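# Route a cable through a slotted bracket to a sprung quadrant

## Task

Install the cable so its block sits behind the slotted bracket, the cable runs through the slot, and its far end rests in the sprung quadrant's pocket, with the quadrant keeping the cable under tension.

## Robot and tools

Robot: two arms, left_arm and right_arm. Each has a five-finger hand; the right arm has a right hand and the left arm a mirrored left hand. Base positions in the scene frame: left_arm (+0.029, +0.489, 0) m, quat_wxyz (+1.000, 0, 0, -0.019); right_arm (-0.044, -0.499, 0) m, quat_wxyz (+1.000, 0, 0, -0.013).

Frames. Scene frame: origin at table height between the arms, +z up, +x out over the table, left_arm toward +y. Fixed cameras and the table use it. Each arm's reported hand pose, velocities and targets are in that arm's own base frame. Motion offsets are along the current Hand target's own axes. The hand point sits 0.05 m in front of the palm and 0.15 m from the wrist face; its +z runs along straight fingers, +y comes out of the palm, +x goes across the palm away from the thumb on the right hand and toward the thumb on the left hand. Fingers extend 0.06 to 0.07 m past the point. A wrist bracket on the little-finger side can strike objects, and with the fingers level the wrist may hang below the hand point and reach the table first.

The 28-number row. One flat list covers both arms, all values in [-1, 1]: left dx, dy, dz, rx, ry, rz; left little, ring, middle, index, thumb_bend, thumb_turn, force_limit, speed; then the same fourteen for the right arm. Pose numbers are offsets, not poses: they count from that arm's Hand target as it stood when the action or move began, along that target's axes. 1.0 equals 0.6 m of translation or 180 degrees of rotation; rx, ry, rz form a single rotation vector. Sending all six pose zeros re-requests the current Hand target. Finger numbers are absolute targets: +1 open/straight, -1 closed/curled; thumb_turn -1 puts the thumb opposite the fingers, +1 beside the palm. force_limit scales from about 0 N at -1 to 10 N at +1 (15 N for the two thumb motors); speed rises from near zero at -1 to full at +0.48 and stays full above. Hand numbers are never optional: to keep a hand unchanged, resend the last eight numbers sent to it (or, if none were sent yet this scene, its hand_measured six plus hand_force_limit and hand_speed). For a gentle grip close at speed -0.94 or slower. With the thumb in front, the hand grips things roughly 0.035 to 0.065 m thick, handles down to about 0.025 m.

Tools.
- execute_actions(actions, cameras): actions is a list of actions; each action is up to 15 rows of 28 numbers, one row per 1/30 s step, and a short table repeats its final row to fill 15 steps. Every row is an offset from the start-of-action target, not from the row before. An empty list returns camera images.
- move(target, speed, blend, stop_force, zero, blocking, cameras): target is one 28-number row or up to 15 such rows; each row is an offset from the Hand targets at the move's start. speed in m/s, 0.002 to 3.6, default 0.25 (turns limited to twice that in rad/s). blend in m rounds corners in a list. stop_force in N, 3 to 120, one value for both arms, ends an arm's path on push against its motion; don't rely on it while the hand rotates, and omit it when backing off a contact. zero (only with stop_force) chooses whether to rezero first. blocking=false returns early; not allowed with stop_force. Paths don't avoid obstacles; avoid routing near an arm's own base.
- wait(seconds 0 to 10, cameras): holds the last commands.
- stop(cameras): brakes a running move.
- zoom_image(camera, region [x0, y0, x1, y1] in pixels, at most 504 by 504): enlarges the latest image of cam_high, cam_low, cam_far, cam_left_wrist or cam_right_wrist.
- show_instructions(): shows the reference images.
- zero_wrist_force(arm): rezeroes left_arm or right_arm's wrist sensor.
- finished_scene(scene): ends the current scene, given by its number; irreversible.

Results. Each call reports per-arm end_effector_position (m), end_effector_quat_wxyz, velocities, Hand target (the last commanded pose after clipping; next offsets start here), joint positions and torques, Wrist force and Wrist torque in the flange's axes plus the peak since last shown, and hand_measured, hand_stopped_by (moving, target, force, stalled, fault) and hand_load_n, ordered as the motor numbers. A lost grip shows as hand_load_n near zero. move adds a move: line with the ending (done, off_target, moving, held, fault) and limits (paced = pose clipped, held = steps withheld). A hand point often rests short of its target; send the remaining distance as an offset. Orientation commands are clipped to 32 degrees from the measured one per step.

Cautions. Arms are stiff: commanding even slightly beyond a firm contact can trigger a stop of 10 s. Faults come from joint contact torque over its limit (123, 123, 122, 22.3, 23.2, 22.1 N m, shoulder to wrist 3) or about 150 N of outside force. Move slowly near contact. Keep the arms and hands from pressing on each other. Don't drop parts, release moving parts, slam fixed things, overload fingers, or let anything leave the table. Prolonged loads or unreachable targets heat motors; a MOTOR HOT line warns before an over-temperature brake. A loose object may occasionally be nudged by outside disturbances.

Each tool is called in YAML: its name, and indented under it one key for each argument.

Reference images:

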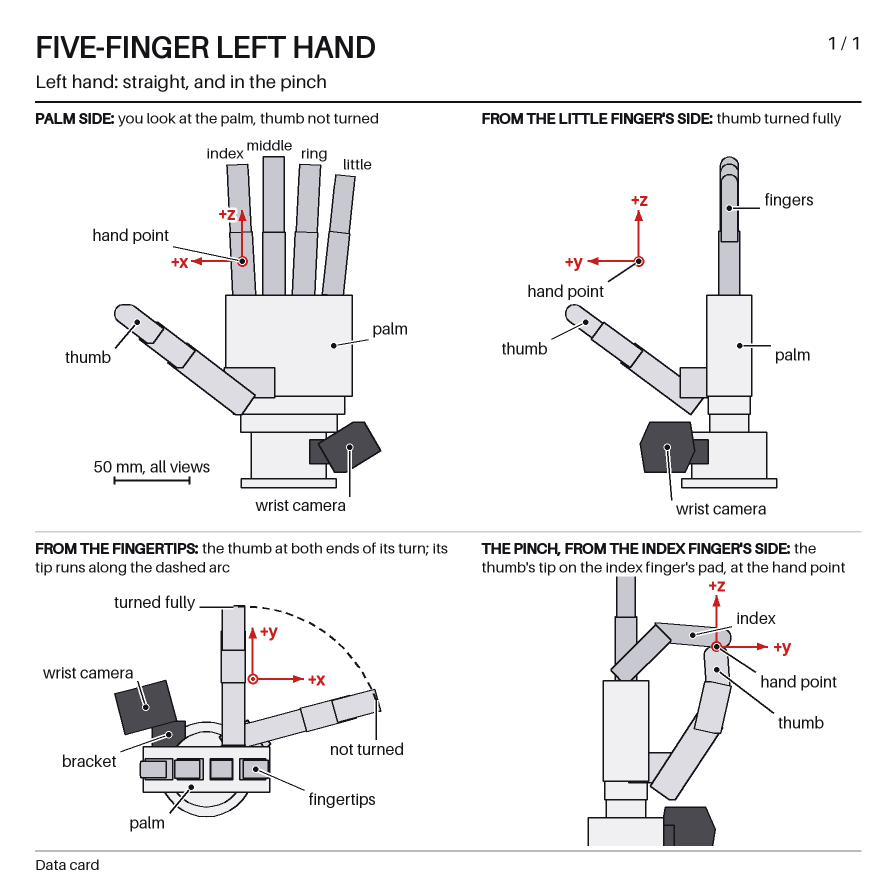

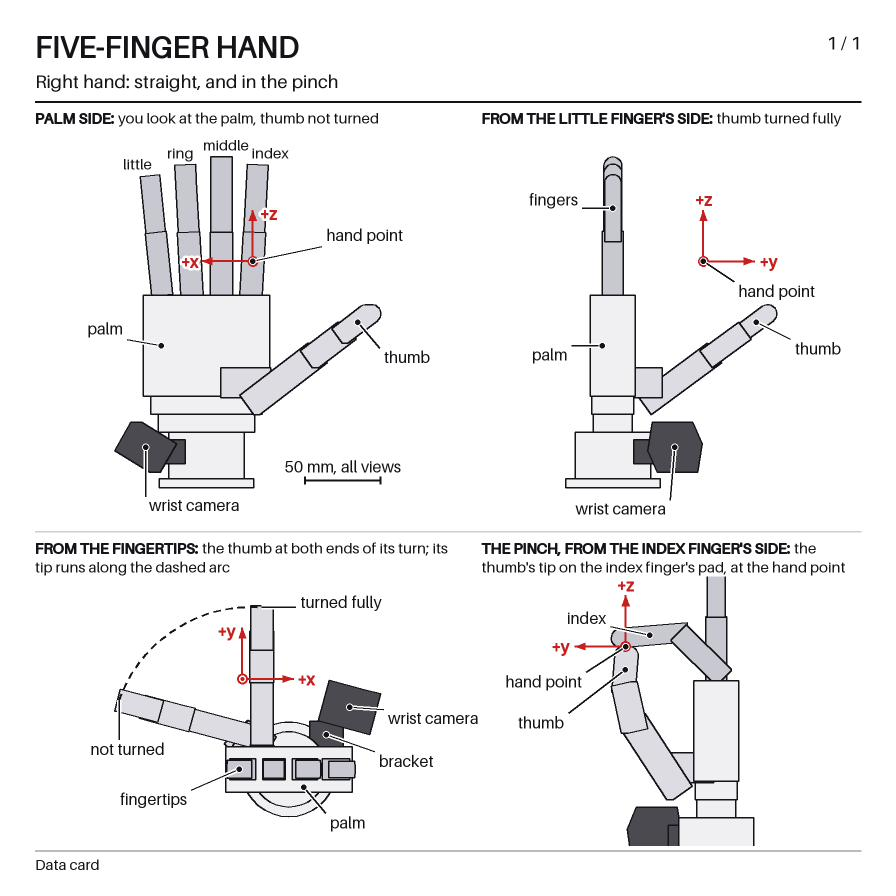

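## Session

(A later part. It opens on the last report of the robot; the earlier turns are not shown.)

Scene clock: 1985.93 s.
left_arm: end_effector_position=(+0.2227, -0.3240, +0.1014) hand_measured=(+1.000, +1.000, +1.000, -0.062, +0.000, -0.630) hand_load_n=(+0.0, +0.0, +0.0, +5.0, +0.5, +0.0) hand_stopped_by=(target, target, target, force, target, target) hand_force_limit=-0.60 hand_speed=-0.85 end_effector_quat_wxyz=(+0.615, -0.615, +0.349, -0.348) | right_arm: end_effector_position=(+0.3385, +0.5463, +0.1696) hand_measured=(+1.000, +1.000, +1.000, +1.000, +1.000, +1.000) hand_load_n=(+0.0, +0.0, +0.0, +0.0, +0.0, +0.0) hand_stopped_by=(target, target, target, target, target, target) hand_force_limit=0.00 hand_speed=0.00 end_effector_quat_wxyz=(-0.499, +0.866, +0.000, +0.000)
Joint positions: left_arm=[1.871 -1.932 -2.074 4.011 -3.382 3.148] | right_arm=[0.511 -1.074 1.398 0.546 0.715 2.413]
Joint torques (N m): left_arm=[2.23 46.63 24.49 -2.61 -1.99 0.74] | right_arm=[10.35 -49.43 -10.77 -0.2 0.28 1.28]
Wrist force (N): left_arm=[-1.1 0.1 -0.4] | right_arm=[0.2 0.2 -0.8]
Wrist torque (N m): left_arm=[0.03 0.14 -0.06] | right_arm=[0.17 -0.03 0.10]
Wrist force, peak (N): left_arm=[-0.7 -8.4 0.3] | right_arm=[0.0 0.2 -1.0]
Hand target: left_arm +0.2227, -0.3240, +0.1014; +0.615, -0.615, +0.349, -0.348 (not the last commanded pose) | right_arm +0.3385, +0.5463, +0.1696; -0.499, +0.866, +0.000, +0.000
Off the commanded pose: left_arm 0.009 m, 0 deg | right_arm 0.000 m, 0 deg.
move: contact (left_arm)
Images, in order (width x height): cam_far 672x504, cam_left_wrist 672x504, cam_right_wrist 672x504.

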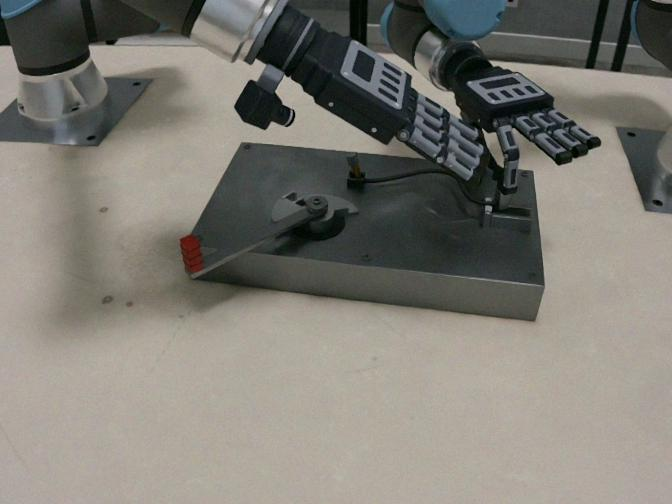

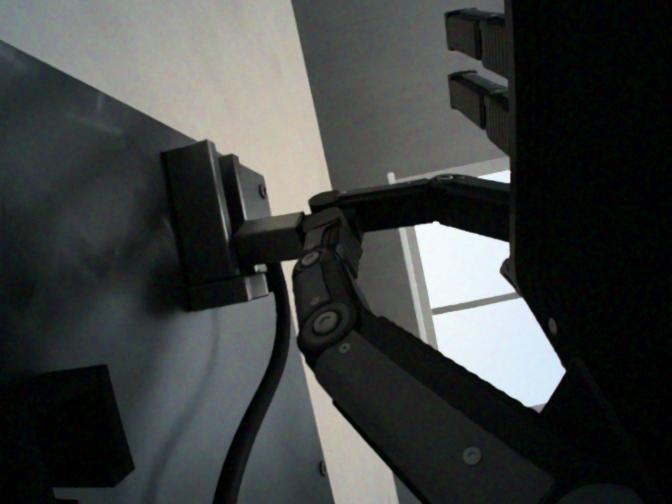

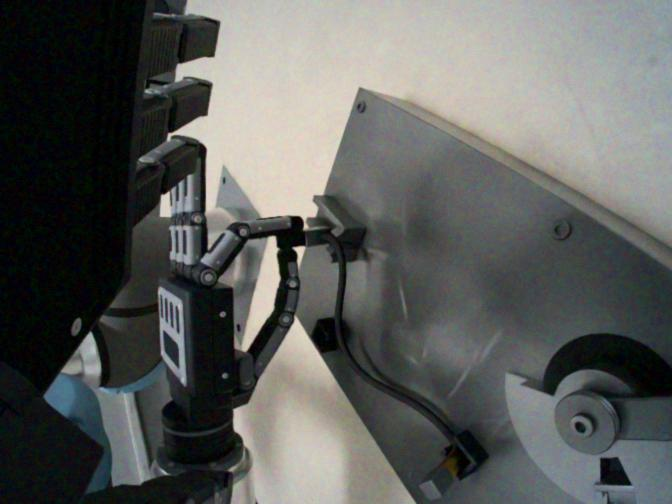

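move:
  target:
    - [0, -0.008, 0, 0,0,0, 1,1,1,-0.4,0,-0.63,-0.6,-0.85, 0,0,0,0,0,0, 1,1,1,1,1,1,0,0]
    - [0.0015, -0.008, 0.0023, 0,0.0556,0, 1,1,1,-0.4,0,-0.63,-0.6,-0.85, 0,0,0,0,0,0, 1,1,1,1,1,1,0,0]
    - [0.0015, 0.0005, 0.0023, 0,0.0556,0, 1,1,1,-0.4,0,-0.63,-0.6,-0.85, 0,0,0,0,0,0, 1,1,1,1,1,1,0,0]
  speed: 0.03

move:
  target: [0.0002, 0, 0.0006, 0,0,0, 1,1,1,-0.4,0,-0.63,-0.6,-0.85, 0,0,0,0,0,0, 1,1,1,1,1,1,0,0]
  speed: 0.004

move:
  target: [0.0002, 0, 0.0006, 0,0,0, 1,1,1,-0.4,0,-0.63,-0.6,-0.85, 0,0,0,0,0,0, 1,1,1,1,1,1,0,0]
  speed: 0.004

move:
  target: [0.0002, 0, 0.0006, 0,0,0, 1,1,1,-0.4,0,-0.63,-0.6,-0.85, 0,0,0,0,0,0, 1,1,1,1,1,1,0,0]
  speed: 0.004

move:
  target: [0.0002, 0, 0.0006, 0,0,0, 1,1,1,-0.4,0,-0.63,-0.6,-0.85, 0,0,0,0,0,0, 1,1,1,1,1,1,0,0]
  speed: 0.004

move:
  target: [0.0002, 0, 0.0006, 0,0,0, 1,1,1,-0.4,0,-0.63,-0.6,-0.85, 0,0,0,0,0,0, 1,1,1,1,1,1,0,0]
  speed: 0.004

move:
  target: [0.0002, 0, 0.0006, 0,0,0, 1,1,1,-0.4,0,-0.63,-0.6,-0.85, 0,0,0,0,0,0, 1,1,1,1,1,1,0,0]
  speed: 0.004
  cameras: ["cam_far","cam_left_wrist","cam_right_wrist"]

zoom_image:
  camera: "cam_right_wrist"
  region: [300, 190, 370, 260]

zoom_image:
  camera: "cam_far"
  region: [470, 160, 540, 230]

Scene clock: 2052.33 s.
left_arm: end_effector_position=(+0.2243, -0.3241, +0.1011) hand_measured=(+1.000, +1.000, +1.000, -0.062, +0.000, -0.630) hand_load_n=(+0.0, +0.0, +0.0, +5.0, +1.0, +0.5) hand_stopped_by=(target, target, target, force, target, target) hand_force_limit=-0.60 hand_speed=-0.85 end_effector_quat_wxyz=(+0.583, -0.583, +0.401, -0.400) | right_arm: end_effector_position=(+0.3385, +0.5463, +0.1696) hand_measured=(+1.000, +1.000, +1.000, +1.000, +1.000, +1.000) hand_load_n=(+0.0, +0.0, +0.0, +0.0, +0.0, +0.0) hand_stopped_by=(target, target, target, target, target, target) hand_force_limit=0.00 hand_speed=0.00 end_effector_quat_wxyz=(-0.499, +0.866, +0.000, +0.000)
Joint positions: left_arm=[1.871 -1.854 -2.196 4.067 -3.207 3.16] | right_arm=[0.511 -1.074 1.398 0.546 0.715 2.413]
Joint torques (N m): left_arm=[5.72 20.46 -0.74 1.64 2.34 1.34] | right_arm=[12 -49.8 -10.16 -0.18 0.36 1.02]
Wrist force (N): left_arm=[-0.7 0.3 0.1] | right_arm=[0.0 0.3 -0.8]
Wrist torque (N m): left_arm=[-0.04 0.13 -0.17] | right_arm=[0.18 0.01 0.10]
Wrist force, peak (N): left_arm=[-1.4 0.0 -0.7] | right_arm=[0.0 0.0 -1.2]
Hand target: left_arm +0.2243, -0.3241, +0.1011; +0.583, -0.583, +0.401, -0.400 | right_arm +0.3385, +0.5463, +0.1696; -0.499, +0.866, +0.000, +0.000
Off the commanded pose: left_arm 0.000 m, 0 deg | right_arm 0.000 m, 0 deg.
move: done

Scene clock: 2053.03 s.
left_arm: end_effector_position=(+0.2247, -0.3241, +0.1011) hand_measured=(+1.000, +1.000, +1.000, -0.062, +0.000, -0.630) hand_load_n=(+0.0, +0.0, +0.0, +5.0, +0.5, +0.0) hand_stopped_by=(target, target, target, force, target, target) hand_force_limit=-0.60 hand_speed=-0.85 end_effector_quat_wxyz=(+0.583, -0.583, +0.401, -0.400) | right_arm: end_effector_position=(+0.3385, +0.5463, +0.1696) hand_measured=(+1.000, +1.000, +1.000, +1.000, +1.000, +1.000) hand_load_n=(+0.0, +0.0, +0.0, -0.5, +0.0, +0.0) hand_stopped_by=(target, target, target, target, target, target) hand_force_limit=0.00 hand_speed=0.00 end_effector_quat_wxyz=(-0.499, +0.866, +0.000, +0.000)
Joint positions: left_arm=[1.872 -1.853 -2.197 4.07 -3.206 3.163] | right_arm=[0.511 -1.074 1.398 0.546 0.715 2.413]
Joint torques (N m): left_arm=[5.27 42.67 -0.73 1.67 2.48 1.42] | right_arm=[11.43 -48.62 -10.99 -0.1 0.23 1.21]
Wrist force (N): left_arm=[-0.6 0.3 0.0] | right_arm=[-0.1 0.2 -0.9]
Wrist torque (N m): left_arm=[-0.04 0.11 -0.16] | right_arm=[0.16 0.02 0.09]
Wrist force, peak (N): left_arm=[-1.2 0.5 0.3] | right_arm=[0.0 0.3 -1.1]
Hand target: left_arm +0.2247, -0.3241, +0.1011; +0.583, -0.583, +0.401, -0.400 | right_arm +0.3385, +0.5463, +0.1696; -0.499, +0.866, +0.000, +0.000
Off the commanded pose: left_arm 0.000 m, 0 deg | right_arm 0.000 m, 0 deg.
move: done

Scene clock: 2053.73 s.
left_arm: end_effector_position=(+0.2251, -0.3240, +0.1011) hand_measured=(+1.000, +1.000, +1.000, -0.062, +0.000, -0.630) hand_load_n=(+0.0, +0.0, +0.0, +5.0, +0.5, +0.0) hand_stopped_by=(target, target, target, force, target, target) hand_force_limit=-0.60 hand_speed=-0.85 end_effector_quat_wxyz=(+0.583, -0.583, +0.401, -0.400) | right_arm: end_effector_position=(+0.3385, +0.5463, +0.1696) hand_measured=(+1.000, +1.000, +1.000, +1.000, +1.000, +1.000) hand_load_n=(+0.0, +0.0, +0.0, +0.0, +0.0, +0.0) hand_stopped_by=(target, target, target, target, target, target) hand_force_limit=0.00 hand_speed=0.00 end_effector_quat_wxyz=(-0.499, +0.866, +0.000, +0.000)
Joint positions: left_arm=[1.873 -1.853 -2.197 4.071 -3.205 3.164] | right_arm=[0.511 -1.074 1.398 0.546 0.715 2.413]
Joint torques (N m): left_arm=[5.07 42.16 -1.22 1.8 2.38 1.11] | right_arm=[12.33 -49.98 -10.6 -0.2 0.32 0.98]
Wrist force (N): left_arm=[-0.2 0.6 0.1] | right_arm=[-0.1 0.3 -0.9]
Wrist torque (N m): left_arm=[0.00 0.05 -0.14] | right_arm=[0.17 0.02 0.09]
Wrist force, peak (N): left_arm=[-1.0 0.9 0.3] | right_arm=[-0.1 0.3 -1.0]
Hand target: left_arm +0.2251, -0.3240, +0.1011; +0.583, -0.583, +0.401, -0.400 | right_arm +0.3385, +0.5463, +0.1696; -0.499, +0.866, +0.000, +0.000
Off the commanded pose: left_arm 0.000 m, 0 deg | right_arm 0.000 m, 0 deg.
move: done

Scene clock: 2054.43 s.
left_arm: end_effector_position=(+0.2254, -0.3240, +0.1011) hand_measured=(+1.000, +1.000, +1.000, -0.062, +0.000, -0.630) hand_load_n=(+0.0, +0.0, -0.5, +5.0, +1.0, +0.5) hand_stopped_by=(target, target, target, force, target, target) hand_force_limit=-0.60 hand_speed=-0.85 end_effector_quat_wxyz=(+0.583, -0.583, +0.401, -0.400) | right_arm: end_effector_position=(+0.3385, +0.5463, +0.1696) hand_measured=(+1.000, +1.000, +1.000, +1.000, +1.000, +1.000) hand_load_n=(+0.0, +0.0, +0.0, +0.0, +0.0, +0.0) hand_stopped_by=(target, target, target, target, target, target) hand_force_limit=0.00 hand_speed=0.00 end_effector_quat_wxyz=(-0.499, +0.866, +0.000, +0.000)
Joint positions: left_arm=[1.874 -1.853 -2.197 4.072 -3.204 3.164] | right_arm=[0.511 -1.074 1.398 0.546 0.715 2.413]
Joint torques (N m): left_arm=[5.05 42.35 -0.62 1.66 2.4 1.25] | right_arm=[10.65 -50.67 -10.77 -0.18 0.36 1.06]
Wrist force (N): left_arm=[-0.7 0.4 0.1] | right_arm=[0.2 0.3 -1.0]
Wrist torque (N m): left_arm=[-0.03 0.13 -0.18] | right_arm=[0.18 -0.02 0.10]
Wrist force, peak (N): left_arm=[-1.0 0.6 0.1] | right_arm=[-0.2 0.0 -1.0]
Hand target: left_arm +0.2255, -0.3240, +0.1011; +0.583, -0.583, +0.401, -0.400 | right_arm +0.3385, +0.5463, +0.1696; -0.499, +0.866, +0.000, +0.000
Off the commanded pose: left_arm 0.000 m, 0 deg | right_arm 0.000 m, 0 deg.
move: done

Scene clock: 2055.13 s.
left_arm: end_effector_position=(+0.2258, -0.3240, +0.1011) hand_measured=(+1.000, +1.000, +1.000, -0.062, +0.000, -0.630) hand_load_n=(+0.0, +0.0, +0.0, +5.0, +1.0, +0.0) hand_stopped_by=(target, target, target, force, target, target) hand_force_limit=-0.60 hand_speed=-0.85 end_effector_quat_wxyz=(+0.583, -0.583, +0.401, -0.400) | right_arm: end_effector_position=(+0.3385, +0.5463, +0.1696) hand_measured=(+1.000, +1.000, +1.000, +1.000, +1.000, +1.000) hand_load_n=(-0.5, -0.5, +0.0, +0.0, +0.0, +0.0) hand_stopped_by=(target, target, target, target, target, target) hand_force_limit=0.00 hand_speed=0.00 end_effector_quat_wxyz=(-0.499, +0.866, +0.000, +0.000)
Joint positions: left_arm=[1.875 -1.853 -2.198 4.072 -3.203 3.165] | right_arm=[0.511 -1.074 1.398 0.546 0.715 2.413]
Joint torques (N m): left_arm=[7.96 42.35 -1.01 1.79 2.46 1.07] | right_arm=[12.12 -49.74 -9.22 -0.07 0.29 1.19]
Wrist force (N): left_arm=[-0.5 0.4 0.1] | right_arm=[-0.2 0.2 -0.8]
Wrist torque (N m): left_arm=[-0.03 0.10 -0.16] | right_arm=[0.15 0.04 0.08]
Wrist force, peak (N): left_arm=[-0.9 0.8 0.3] | right_arm=[-0.1 0.3 -1.1]
Hand target: left_arm +0.2258, -0.3240, +0.1011; +0.583, -0.583, +0.401, -0.400 | right_arm +0.3385, +0.5463, +0.1696; -0.499, +0.866, +0.000, +0.000
Off the commanded pose: left_arm 0.000 m, 0 deg | right_arm 0.000 m, 0 deg.
move: done

Scene clock: 2055.83 s.
left_arm: end_effector_position=(+0.2262, -0.3240, +0.1011) hand_measured=(+1.000, +1.000, +1.000, -0.062, +0.000, -0.630) hand_load_n=(+0.0, +0.0, -0.5, +5.0, +0.5, +0.0) hand_stopped_by=(target, target, target, force, target, target) hand_force_limit=-0.60 hand_speed=-0.85 end_effector_quat_wxyz=(+0.583, -0.583, +0.401, -0.400) | right_arm: end_effector_position=(+0.3385, +0.5463, +0.1696) hand_measured=(+1.000, +1.000, +1.000, +1.000, +1.000, +1.000) hand_load_n=(+0.0, +0.0, +0.0, +0.0, +0.0, +0.0) hand_stopped_by=(target, target, target, target, target, target) hand_force_limit=0.00 hand_speed=0.00 end_effector_quat_wxyz=(-0.499, +0.866, +0.000, +0.000)
Joint positions: left_arm=[1.876 -1.853 -2.198 4.073 -3.202 3.165] | right_arm=[0.511 -1.074 1.398 0.546 0.715 2.413]
Joint torques (N m): left_arm=[8.19 42.03 -0.86 1.75 2.45 1.24] | right_arm=[12.04 -49.48 -10.93 -0.2 0.35 1.21]
Wrist force (N): left_arm=[-0.5 0.4 0.3] | right_arm=[0.2 0.2 -0.7]
Wrist torque (N m): left_arm=[-0.03 0.11 -0.17] | right_arm=[0.16 -0.03 0.10]
Wrist force, peak (N): left_arm=[-0.8 0.6 0.0] | right_arm=[-0.2 0.1 -1.0]
Hand target: left_arm +0.2262, -0.3240, +0.1011; +0.583, -0.583, +0.401, -0.400 | right_arm +0.3385, +0.5463, +0.1696; -0.499, +0.866, +0.000, +0.000
Off the commanded pose: left_arm 0.000 m, 0 deg | right_arm 0.000 m, 0 deg.
move: done

Scene clock: 2056.53 s.
left_arm: end_effector_position=(+0.2266, -0.3240, +0.1011) hand_measured=(+1.000, +1.000, +1.000, -0.062, +0.000, -0.630) hand_load_n=(+0.0, +0.0, -0.5, +5.0, +0.5, +0.0) hand_stopped_by=(target, target, target, force, target, target) hand_force_limit=-0.60 hand_speed=-0.85 end_effector_quat_wxyz=(+0.583, -0.583, +0.401, -0.400) | right_arm: end_effector_position=(+0.3385, +0.5463, +0.1696) hand_measured=(+1.000, +1.000, +1.000, +1.000, +1.000, +1.000) hand_load_n=(+0.0, +0.0, +0.0, +0.0, +0.0, +0.0) hand_stopped_by=(target, target, target, target, target, target) hand_force_limit=0.00 hand_speed=0.00 end_effector_quat_wxyz=(-0.499, +0.866, +0.000, +0.000)
Joint positions: left_arm=[1.877 -1.853 -2.198 4.073 -3.201 3.165] | right_arm=[0.511 -1.074 1.398 0.546 0.715 2.413]
Joint torques (N m): left_arm=[7.55 42.29 -0.79 1.88 2.54 1.22] | right_arm=[12.14 -50.69 -11.23 -0.05 0.22 1.19]
Wrist force (N): left_arm=[-1.0 -0.1 -0.3] | right_arm=[-0.2 0.4 -0.7]
Wrist torque (N m): left_arm=[0.00 0.11 -0.17] | right_arm=[0.18 0.03 0.09]
Wrist force, peak (N): left_arm=[-1.3 0.1 0.0] | right_arm=[0.2 0.3 -1.0]
Hand target: left_arm +0.2266, -0.3240, +0.1011; +0.583, -0.583, +0.401, -0.400 | right_arm +0.3385, +0.5463, +0.1696; -0.499, +0.866, +0.000, +0.000
Off the commanded pose: left_arm 0.000 m, 0 deg | right_arm 0.000 m, 0 deg.
move: done
Images, in order (width x height): cam_far 672x504, cam_left_wrist 672x504, cam_right_wrist 672x504.

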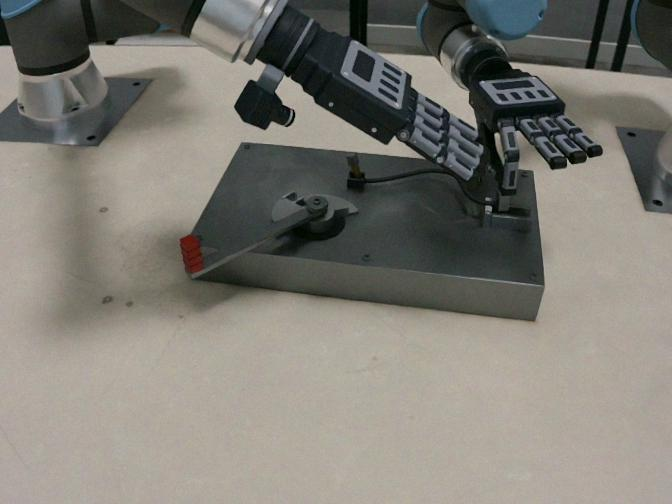

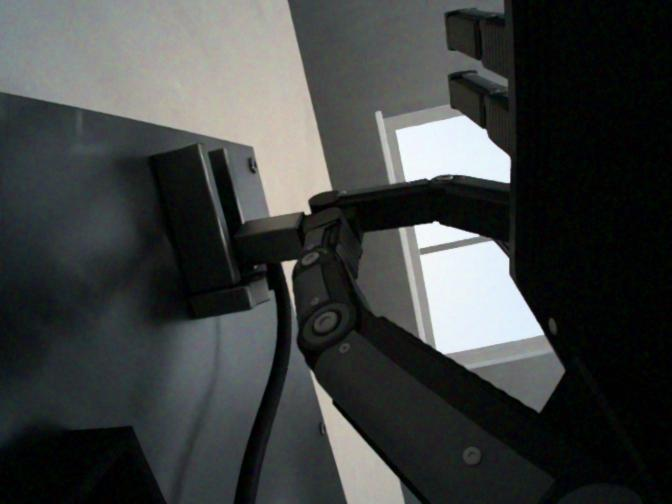

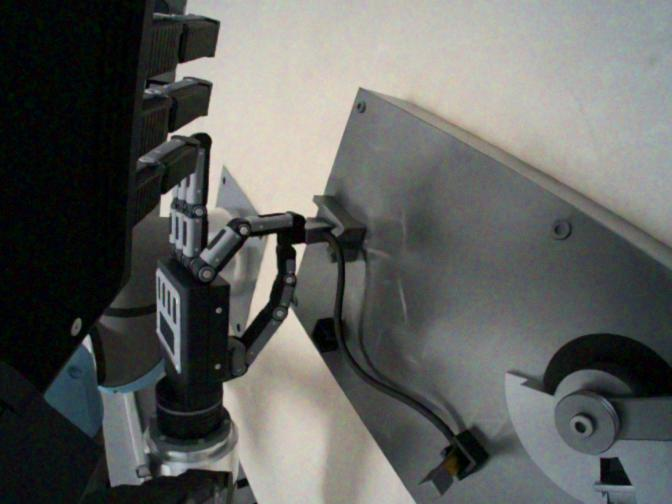

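Scaled by 7.200 from the camera's 672x504 image, which has a finer 960x720 frame.

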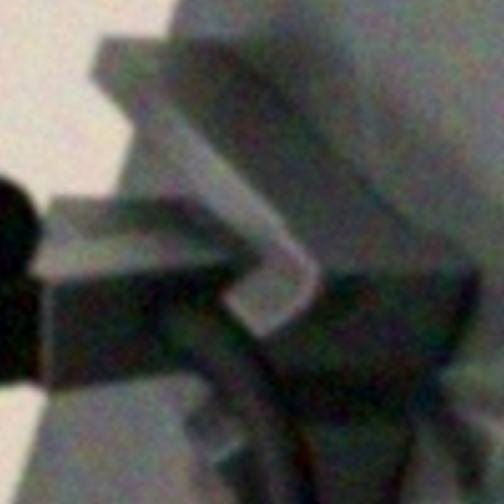

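Scaled by 7.200.

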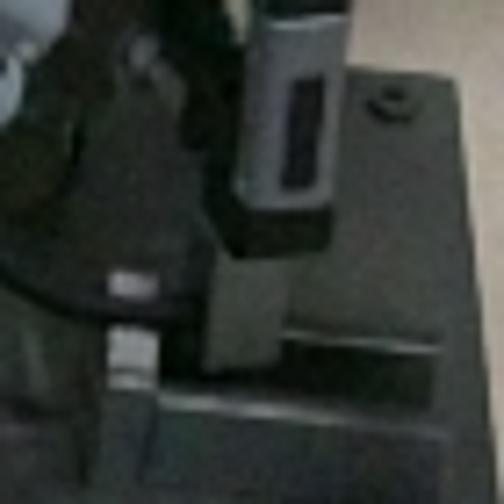

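move:
  target: [0, 0.025, 0, 0,0,0, 1,1,1,-0.4,0,-0.63,-0.6,-0.85, 0,0,0,0,0,0, 1,1,1,1,1,1,0,0]
  speed: 0.02
  stop_force: 4
  cameras: ["cam_far","cam_left_wrist","cam_right_wrist"]

zoom_image:
  camera: "cam_right_wrist"
  region: [300, 190, 370, 260]

zoom_image:
  camera: "cam_far"
  region: [470, 160, 540, 230]

Scene clock: 2069.27 s.
left_arm: end_effector_position=(+0.2266, -0.3240, +0.1004) hand_measured=(+1.000, +1.000, +1.000, -0.062, +0.000, -0.630) hand_load_n=(+0.0, +0.0, +0.0, +5.5, -0.5, -0.5) hand_stopped_by=(target, target, target, force, target, target) hand_force_limit=-0.60 hand_speed=-0.85 end_effector_quat_wxyz=(+0.582, -0.583, +0.401, -0.400) | right_arm: end_effector_position=(+0.3385, +0.5463, +0.1696) hand_measured=(+1.000, +1.000, +1.000, +1.000, +1.000, +1.000) hand_load_n=(+0.0, +0.0, +0.0, -0.5, +0.0, +0.0) hand_stopped_by=(target, target, target, target, target, target) hand_force_limit=0.00 hand_speed=0.00 end_effector_quat_wxyz=(-0.499, +0.866, +0.000, +0.000)
Joint positions: left_arm=[1.877 -1.854 -2.198 4.075 -3.201 3.165] | right_arm=[0.511 -1.074 1.398 0.546 0.715 2.413]
Joint torques (N m): left_arm=[7.22 42.21 23.46 -1.93 2.31 -0.03] | right_arm=[12.44 -50.71 -11.14 -0.05 0.29 1.01]
Wrist force (N): left_arm=[-0.5 -0.2 -0.7] | right_arm=[0.0 0.3 -0.8]
Wrist torque (N m): left_arm=[-0.09 0.12 -0.17] | right_arm=[0.18 0.00 0.10]
Wrist force, peak (N): left_arm=[-2.9 -5.2 -1.1] | right_arm=[-0.2 0.4 -1.1]
Hand target: left_arm +0.2266, -0.3240, +0.1004; +0.582, -0.583, +0.401, -0.400 (not the last commanded pose) | right_arm +0.3385, +0.5463, +0.1696; -0.499, +0.866, +0.000, +0.000
Off the commanded pose: left_arm 0.014 m, 0 deg | right_arm 0.000 m, 0 deg.
move: contact (left_arm)
Images, in order (width x height): cam_far 672x504, cam_left_wrist 672x504, cam_right_wrist 672x504.

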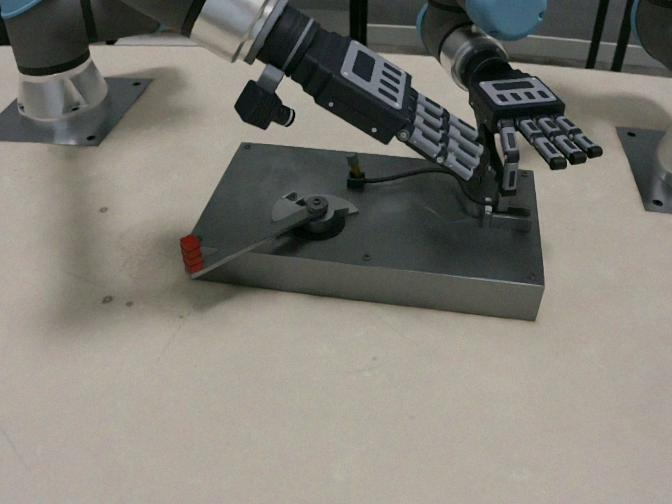

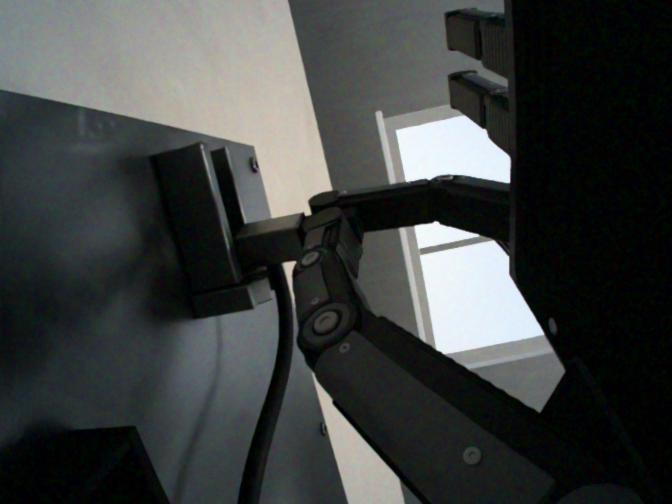

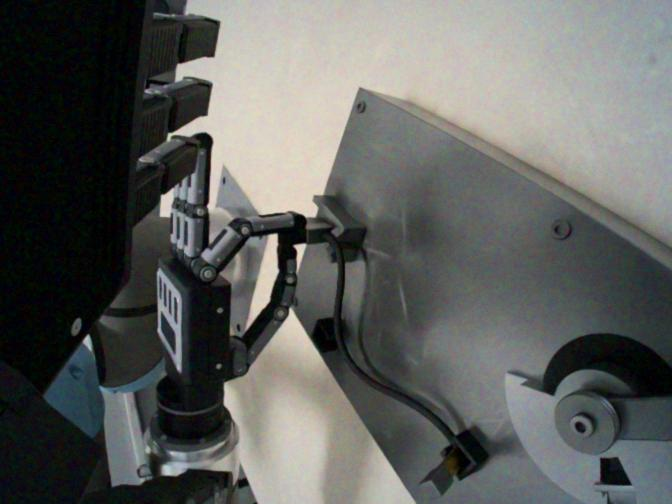

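Scaled by 7.200 from the camera's 672x504 image, which has a finer 960x720 frame.

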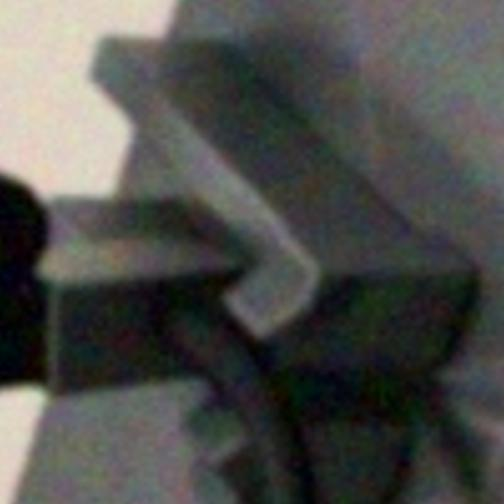

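Scaled by 7.200.

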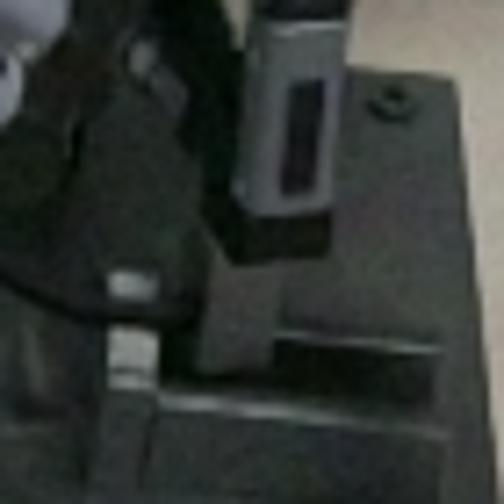

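move:
  target:
    - [0, -0.05, 0, 0,0,0, 1,1,1,-0.4,0,-0.63,-0.6,-0.85, 0,-0.05,-0.08,0,0,0, 1,1,1,1,1,1,0,0]
    - [-0.0035, -0.05, -0.037, 0,0.1172,0, 1,1,1,-0.4,0,-0.63,-0.6,-0.85, 0,-0.146,-0.1805,0,0,0, 1,1,1,1,1,1,0,0]
  speed: 0.12
  cameras: ["cam_right_wrist","cam_far"]

Scene clock: 2137.77 s.
left_arm: end_effector_position=(+0.2052, -0.3300, +0.1304) hand_measured=(+1.000, +1.000, +1.000, -0.062, +0.000, -0.630) hand_load_n=(+0.0, +0.0, +0.0, +5.0, +0.5, +0.5) hand_stopped_by=(target, target, target, force, target, target) hand_force_limit=-0.60 hand_speed=-0.85 end_effector_quat_wxyz=(+0.499, -0.500, +0.501, -0.500) | right_arm: end_effector_position=(+0.3386, +0.4965, +0.2996) hand_measured=(+1.000, +1.000, +1.000, +1.000, +1.000, +1.000) hand_load_n=(+0.0, +0.0, +0.0, +0.0, +0.0, -0.5) hand_stopped_by=(target, target, target, target, target, target) hand_force_limit=0.00 hand_speed=0.00 end_effector_quat_wxyz=(-0.499, +0.866, +0.000, +0.000)
Joint positions: left_arm=[1.879 -1.606 -2.393 3.994 -2.832 3.137] | right_arm=[0.418 -1.2 1.263 0.897 0.659 2.297]
Joint torques (N m): left_arm=[7.81 31.5 0.68 2.34 2.33 0.71] | right_arm=[-12.09 -49.95 -30.89 3.1 -2.79 -1.7]
Wrist force (N): left_arm=[-0.7 0.1 0.2] | right_arm=[-0.3 0.4 -1.1]
Wrist torque (N m): left_arm=[-0.01 0.10 -0.08] | right_arm=[0.24 0.05 0.17]
Wrist force, peak (N): left_arm=[-1.0 -0.1 -1.4] | right_arm=[-2.0 -0.2 0.2]
Hand target: left_arm +0.2052, -0.3300, +0.1304; +0.499, -0.500, +0.501, -0.500 | right_arm +0.3386, +0.4965, +0.2997; -0.499, +0.866, +0.000, +0.000
Off the commanded pose: left_arm 0.000 m, 0 deg | right_arm 0.000 m, 0 deg.
move: done
Images, in order (width x height): cam_far 672x504, cam_right_wrist 672x504.

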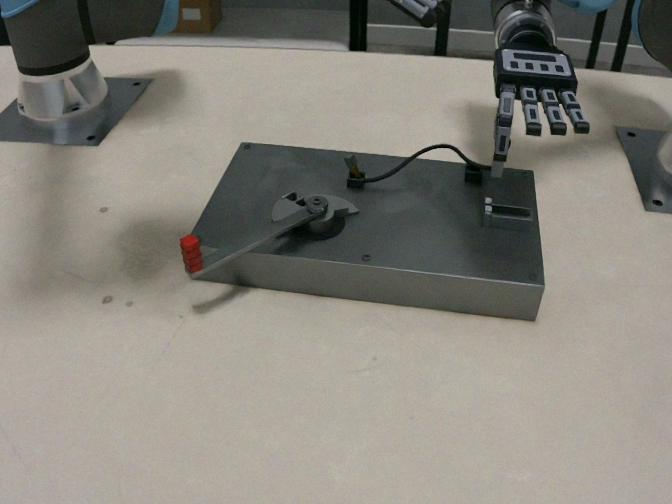

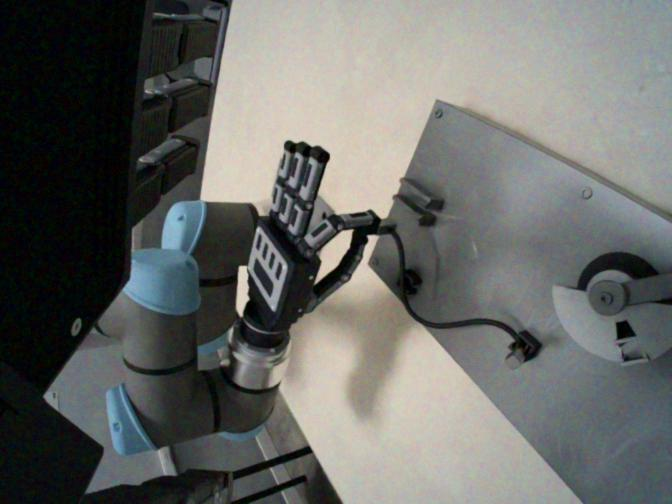

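move:
  target:
    - [0.0333, 0, -0.0337, 0,0,0, 1,1,1,-0.4,0,-0.63,-0.6,-0.85, 0,0,0,0,0,0, 1,1,1,1,1,1,0,0]
    - [0.0333, 0.056, -0.0337, 0,0,0, 1,1,1,-0.4,0,-0.63,-0.6,-0.85, 0,0,0,0,0,0, 1,1,1,1,1,1,0,0]
  speed: 0.1
  cameras: ["cam_right_wrist","cam_far"]

zoom_image:
  camera: "cam_right_wrist"
  region: [370, 170, 570, 380]

zoom_image:
  camera: "cam_far"
  region: [330, 130, 530, 230]

Scene clock: 2151.73 s.
left_arm: end_effector_position=(+0.1849, -0.3499, +0.0968) hand_measured=(+1.000, +1.000, +1.000, -0.062, +0.000, -0.630) hand_load_n=(+0.0, +0.0, +0.0, +5.0, +0.5, +0.5) hand_stopped_by=(target, target, target, force, target, target) hand_force_limit=-0.60 hand_speed=-0.85 end_effector_quat_wxyz=(+0.499, -0.500, +0.501, -0.500) | right_arm: end_effector_position=(+0.3386, +0.4965, +0.2997) hand_measured=(+1.000, +1.000, +1.000, +1.000, +1.000, +1.000) hand_load_n=(+0.0, +0.0, +0.0, +0.0, +0.0, +0.0) hand_stopped_by=(target, target, target, target, target, target) hand_force_limit=0.00 hand_speed=0.00 end_effector_quat_wxyz=(-0.499, +0.866, +0.000, +0.000)
Joint positions: left_arm=[1.791 -1.75 -2.362 4.104 -2.919 3.135] | right_arm=[0.418 -1.2 1.262 0.897 0.659 2.297]
Joint torques (N m): left_arm=[-11.18 4.39 -0.99 1.93 -2.8 1.3] | right_arm=[-11.35 -48.62 -31.26 3.13 -2.81 -1.59]
Wrist force (N): left_arm=[-1.2 -0.2 0.3] | right_arm=[-0.3 0.3 -1.0]
Wrist torque (N m): left_arm=[-0.07 0.14 -0.14] | right_arm=[0.21 0.04 0.17]
Wrist force, peak (N): left_arm=[-1.0 0.2 1.9] | right_arm=[-0.5 0.5 -1.3]
Hand target: left_arm +0.1849, -0.3499, +0.0968; +0.499, -0.500, +0.501, -0.500 | right_arm +0.3386, +0.4965, +0.2997; -0.499, +0.866, +0.000, +0.000
Off the commanded pose: left_arm 0.000 m, 0 deg | right_arm 0.000 m, 0 deg.
move: done
Images, in order (width x height): cam_far 672x504, cam_right_wrist 672x504.

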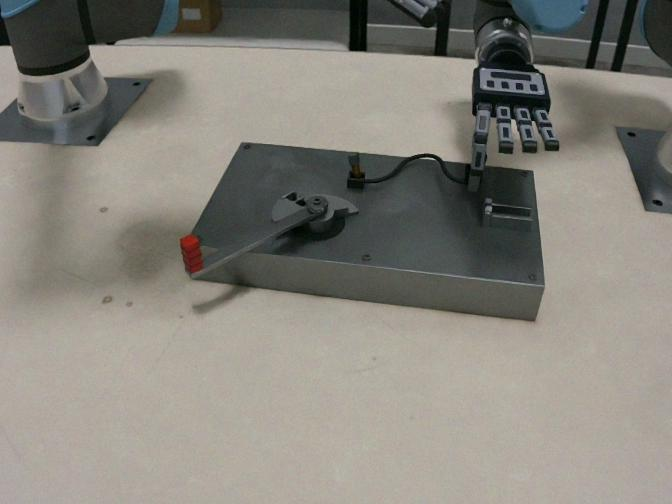

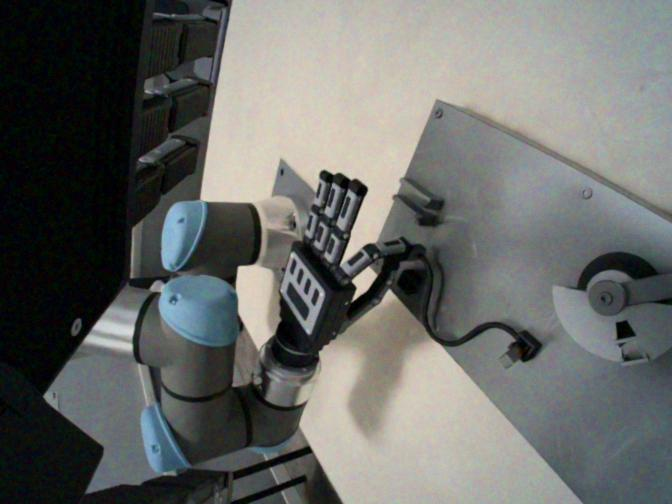

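Scaled by 2.400 from the camera's 672x504 image, which has a finer 960x720 frame.

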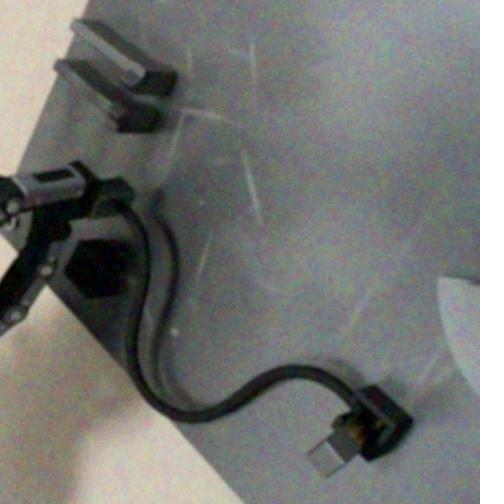

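Scaled by 2.520.

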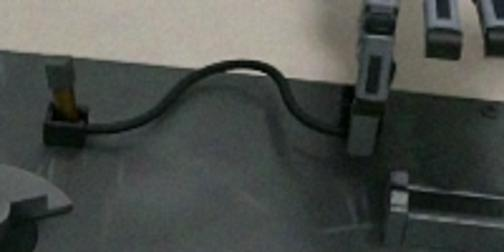

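zoom_image:
  camera: "cam_right_wrist"
  region: [385, 165, 455, 235]

zoom_image:
  camera: "cam_far"
  region: [475, 185, 545, 245]

Scaled by 7.200 from the camera's 672x504 image, which has a finer 960x720 frame.

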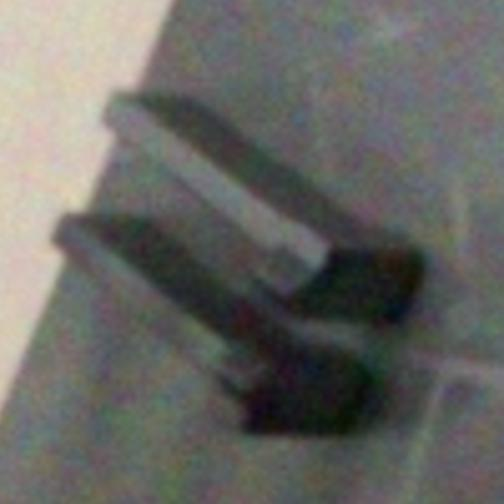

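Scaled by 7.200.

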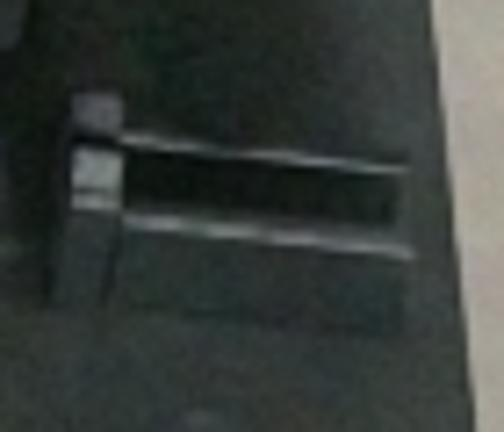

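move:
  target: [0,0,0,0,0,0, 1,1,1,-0.4,0,-0.63,-0.6,-0.85, -0.206,0.0421,-0.0074,0.1306,0.4875,0.1306, 1,1,1,0.5,0,-0.65,0,0]
  speed: 0.25
  cameras: ["cam_right_wrist","cam_far","cam_high"]

Scene clock: 2294.37 s.
left_arm: end_effector_position=(+0.1849, -0.3499, +0.0968) hand_measured=(+1.000, +1.000, +1.000, -0.062, +0.000, -0.630) hand_load_n=(+0.0, +0.0, -0.5, +5.0, +0.5, +0.5) hand_stopped_by=(target, target, target, force, target, target) hand_force_limit=-0.60 hand_speed=-0.85 end_effector_quat_wxyz=(+0.499, -0.500, +0.501, -0.500) | right_arm: end_effector_position=(+0.2150, +0.4801, +0.2801) hand_measured=(+1.000, +1.000, +1.000, +0.500, +0.000, -0.650) hand_load_n=(+0.0, +0.0, +0.0, +0.0, +0.0, +0.0) hand_stopped_by=(target, target, target, target, target, target) hand_force_limit=0.00 hand_speed=0.00 end_effector_quat_wxyz=(+0.499, -0.501, +0.500, -0.500)
Joint positions: left_arm=[1.791 -1.75 -2.362 4.105 -2.919 3.135] | right_arm=[1.349 -1.416 1.786 -0.365 2.92 3.146]
Joint torques (N m): left_arm=[-10.44 11.11 -0.89 2.15 -2.75 1.09] | right_arm=[11.56 -39.22 -12.83 -1.98 1.65 -1.63]
Wrist force (N): left_arm=[-1.1 -0.2 -0.1] | right_arm=[0.2 0.0 -1.1]
Wrist torque (N m): left_arm=[-0.03 0.12 -0.15] | right_arm=[0.22 0.04 0.23]
Wrist force, peak (N): left_arm=[-1.3 0.1 -0.2] | right_arm=[1.0 0.6 -1.7]
Hand target: left_arm +0.1849, -0.3499, +0.0968; +0.499, -0.500, +0.501, -0.500 | right_arm +0.2150, +0.4801, +0.2802; +0.499, -0.501, +0.500, -0.500
Off the commanded pose: left_arm 0.000 m, 0 deg | right_arm 0.000 m, 0 deg.
move: done
Images, in order (width x height): cam_high 672x504, cam_far 672x504, cam_right_wrist 672x504.

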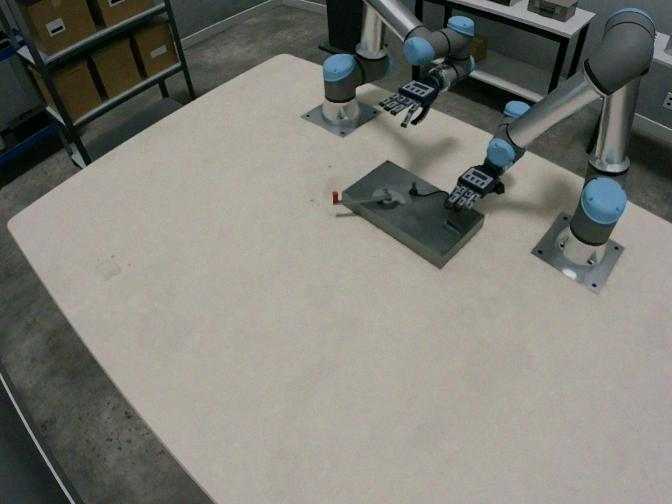

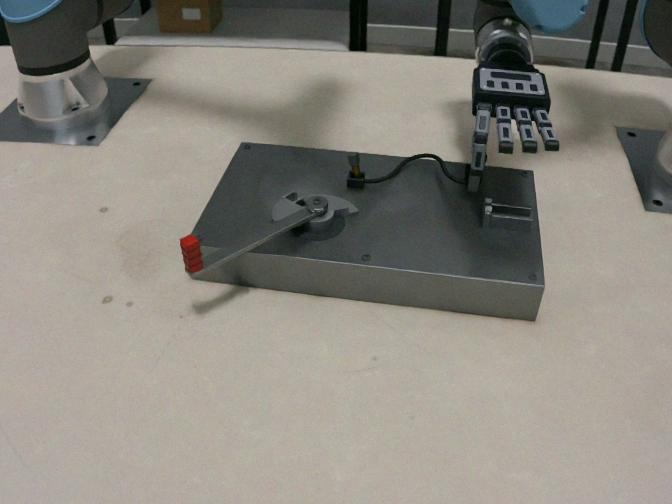

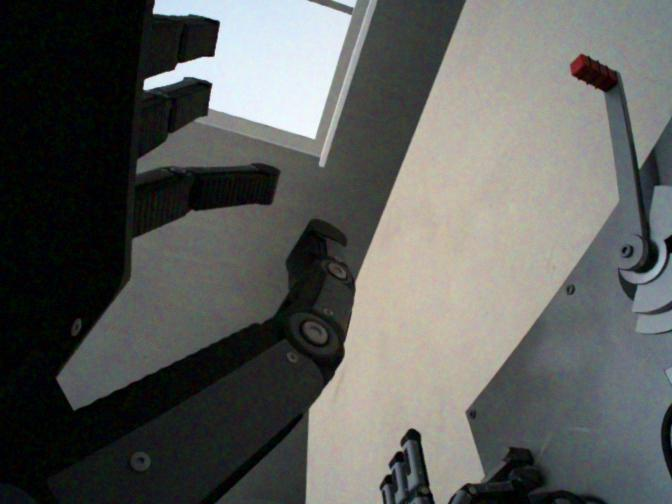

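move:
  target: [0,0,0,0,0,0, 1,1,1,-0.4,0,-0.63,-0.6,-0.85, -0.02,0.215,0,0,0,0, 1,1,1,0.5,0,-0.65,0,0]
  speed: 0.15
  cameras: ["cam_right_wrist","cam_far"]

zoom_image:
  camera: "cam_far"
  region: [310, 90, 450, 220]

Scene clock: 2303.03 s.
left_arm: end_effector_position=(+0.1849, -0.3499, +0.0968) hand_measured=(+1.000, +1.000, +1.000, -0.062, +0.000, -0.630) hand_load_n=(+0.0, +0.0, +0.0, +5.0, +0.5, +0.5) hand_stopped_by=(target, target, target, force, target, target) hand_force_limit=-0.60 hand_speed=-0.85 end_effector_quat_wxyz=(+0.499, -0.500, +0.501, -0.500) | right_arm: end_effector_position=(+0.2148, +0.4918, +0.1511) hand_measured=(+1.000, +1.000, +1.000, +0.500, +0.000, -0.650) hand_load_n=(+0.0, +0.0, +0.0, +0.0, +0.0, +0.0) hand_stopped_by=(target, target, target, target, target, target) hand_force_limit=0.00 hand_speed=0.00 end_effector_quat_wxyz=(+0.499, -0.501, +0.500, -0.500)
Joint positions: left_arm=[1.791 -1.75 -2.362 4.105 -2.919 3.135] | right_arm=[1.355 -1.229 1.925 -0.69 2.926 3.146]
Joint torques (N m): left_arm=[-10.79 19.04 -1.3 2.15 -2.8 1.13] | right_arm=[12.52 -20.71 -8.53 -1.49 1.52 -1.49]
Wrist force (N): left_arm=[-0.9 -0.1 -0.2] | right_arm=[0.1 -0.1 -1.1]
Wrist torque (N m): left_arm=[-0.02 0.09 -0.14] | right_arm=[0.22 0.05 0.23]
Wrist force, peak (N): left_arm=[-1.3 -0.1 -0.6] | right_arm=[0.3 -1.2 -1.0]
Hand target: left_arm +0.1849, -0.3499, +0.0968; +0.499, -0.500, +0.501, -0.500 | right_arm +0.2148, +0.4918, +0.1511; +0.499, -0.501, +0.500, -0.500
Off the commanded pose: left_arm 0.000 m, 0 deg | right_arm 0.000 m, 0 deg.
move: done
Images, in order (width x height): cam_far 672x504, cam_right_wrist 672x504.

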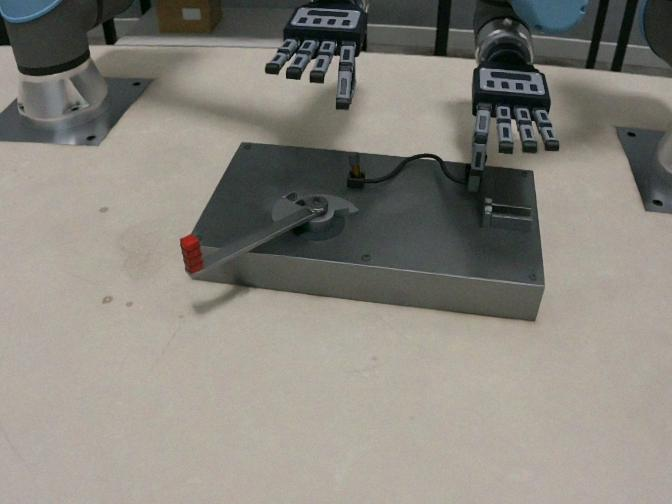

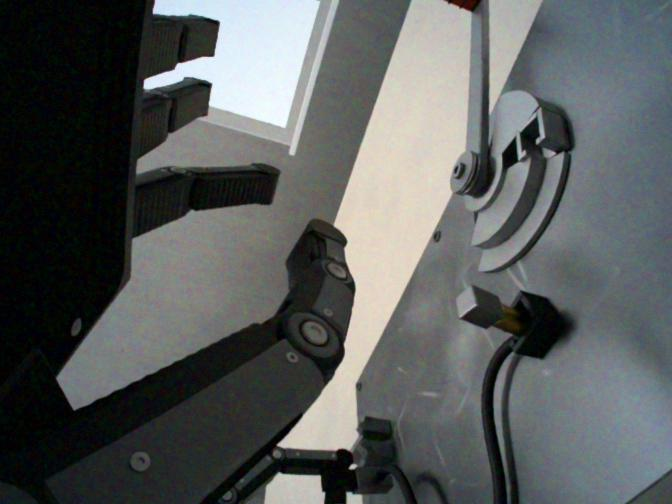

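Scaled by 3.600.

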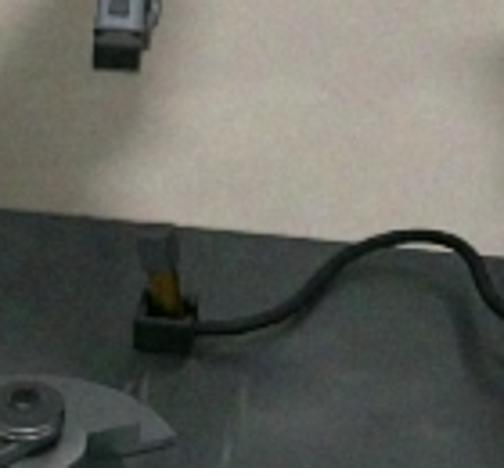

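zoom_image:
  camera: "cam_right_wrist"
  region: [430, 80, 590, 280]

zoom_image:
  camera: "cam_right_wrist"
  region: [440, 260, 580, 380]

Scaled by 2.520 from the camera's 672x504 image, which has a finer 960x720 frame.

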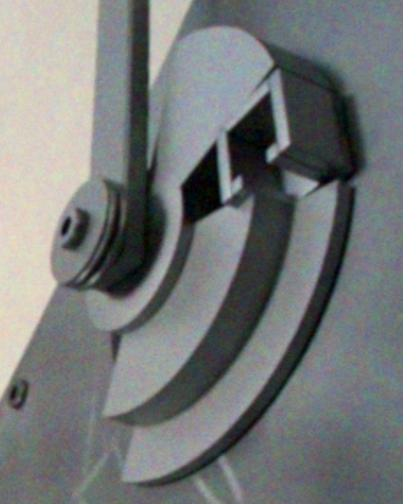

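Scaled by 3.600 from the camera's 672x504 image, which has a finer 960x720 frame.

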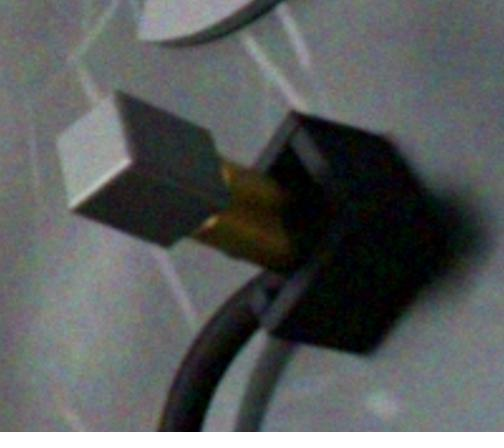

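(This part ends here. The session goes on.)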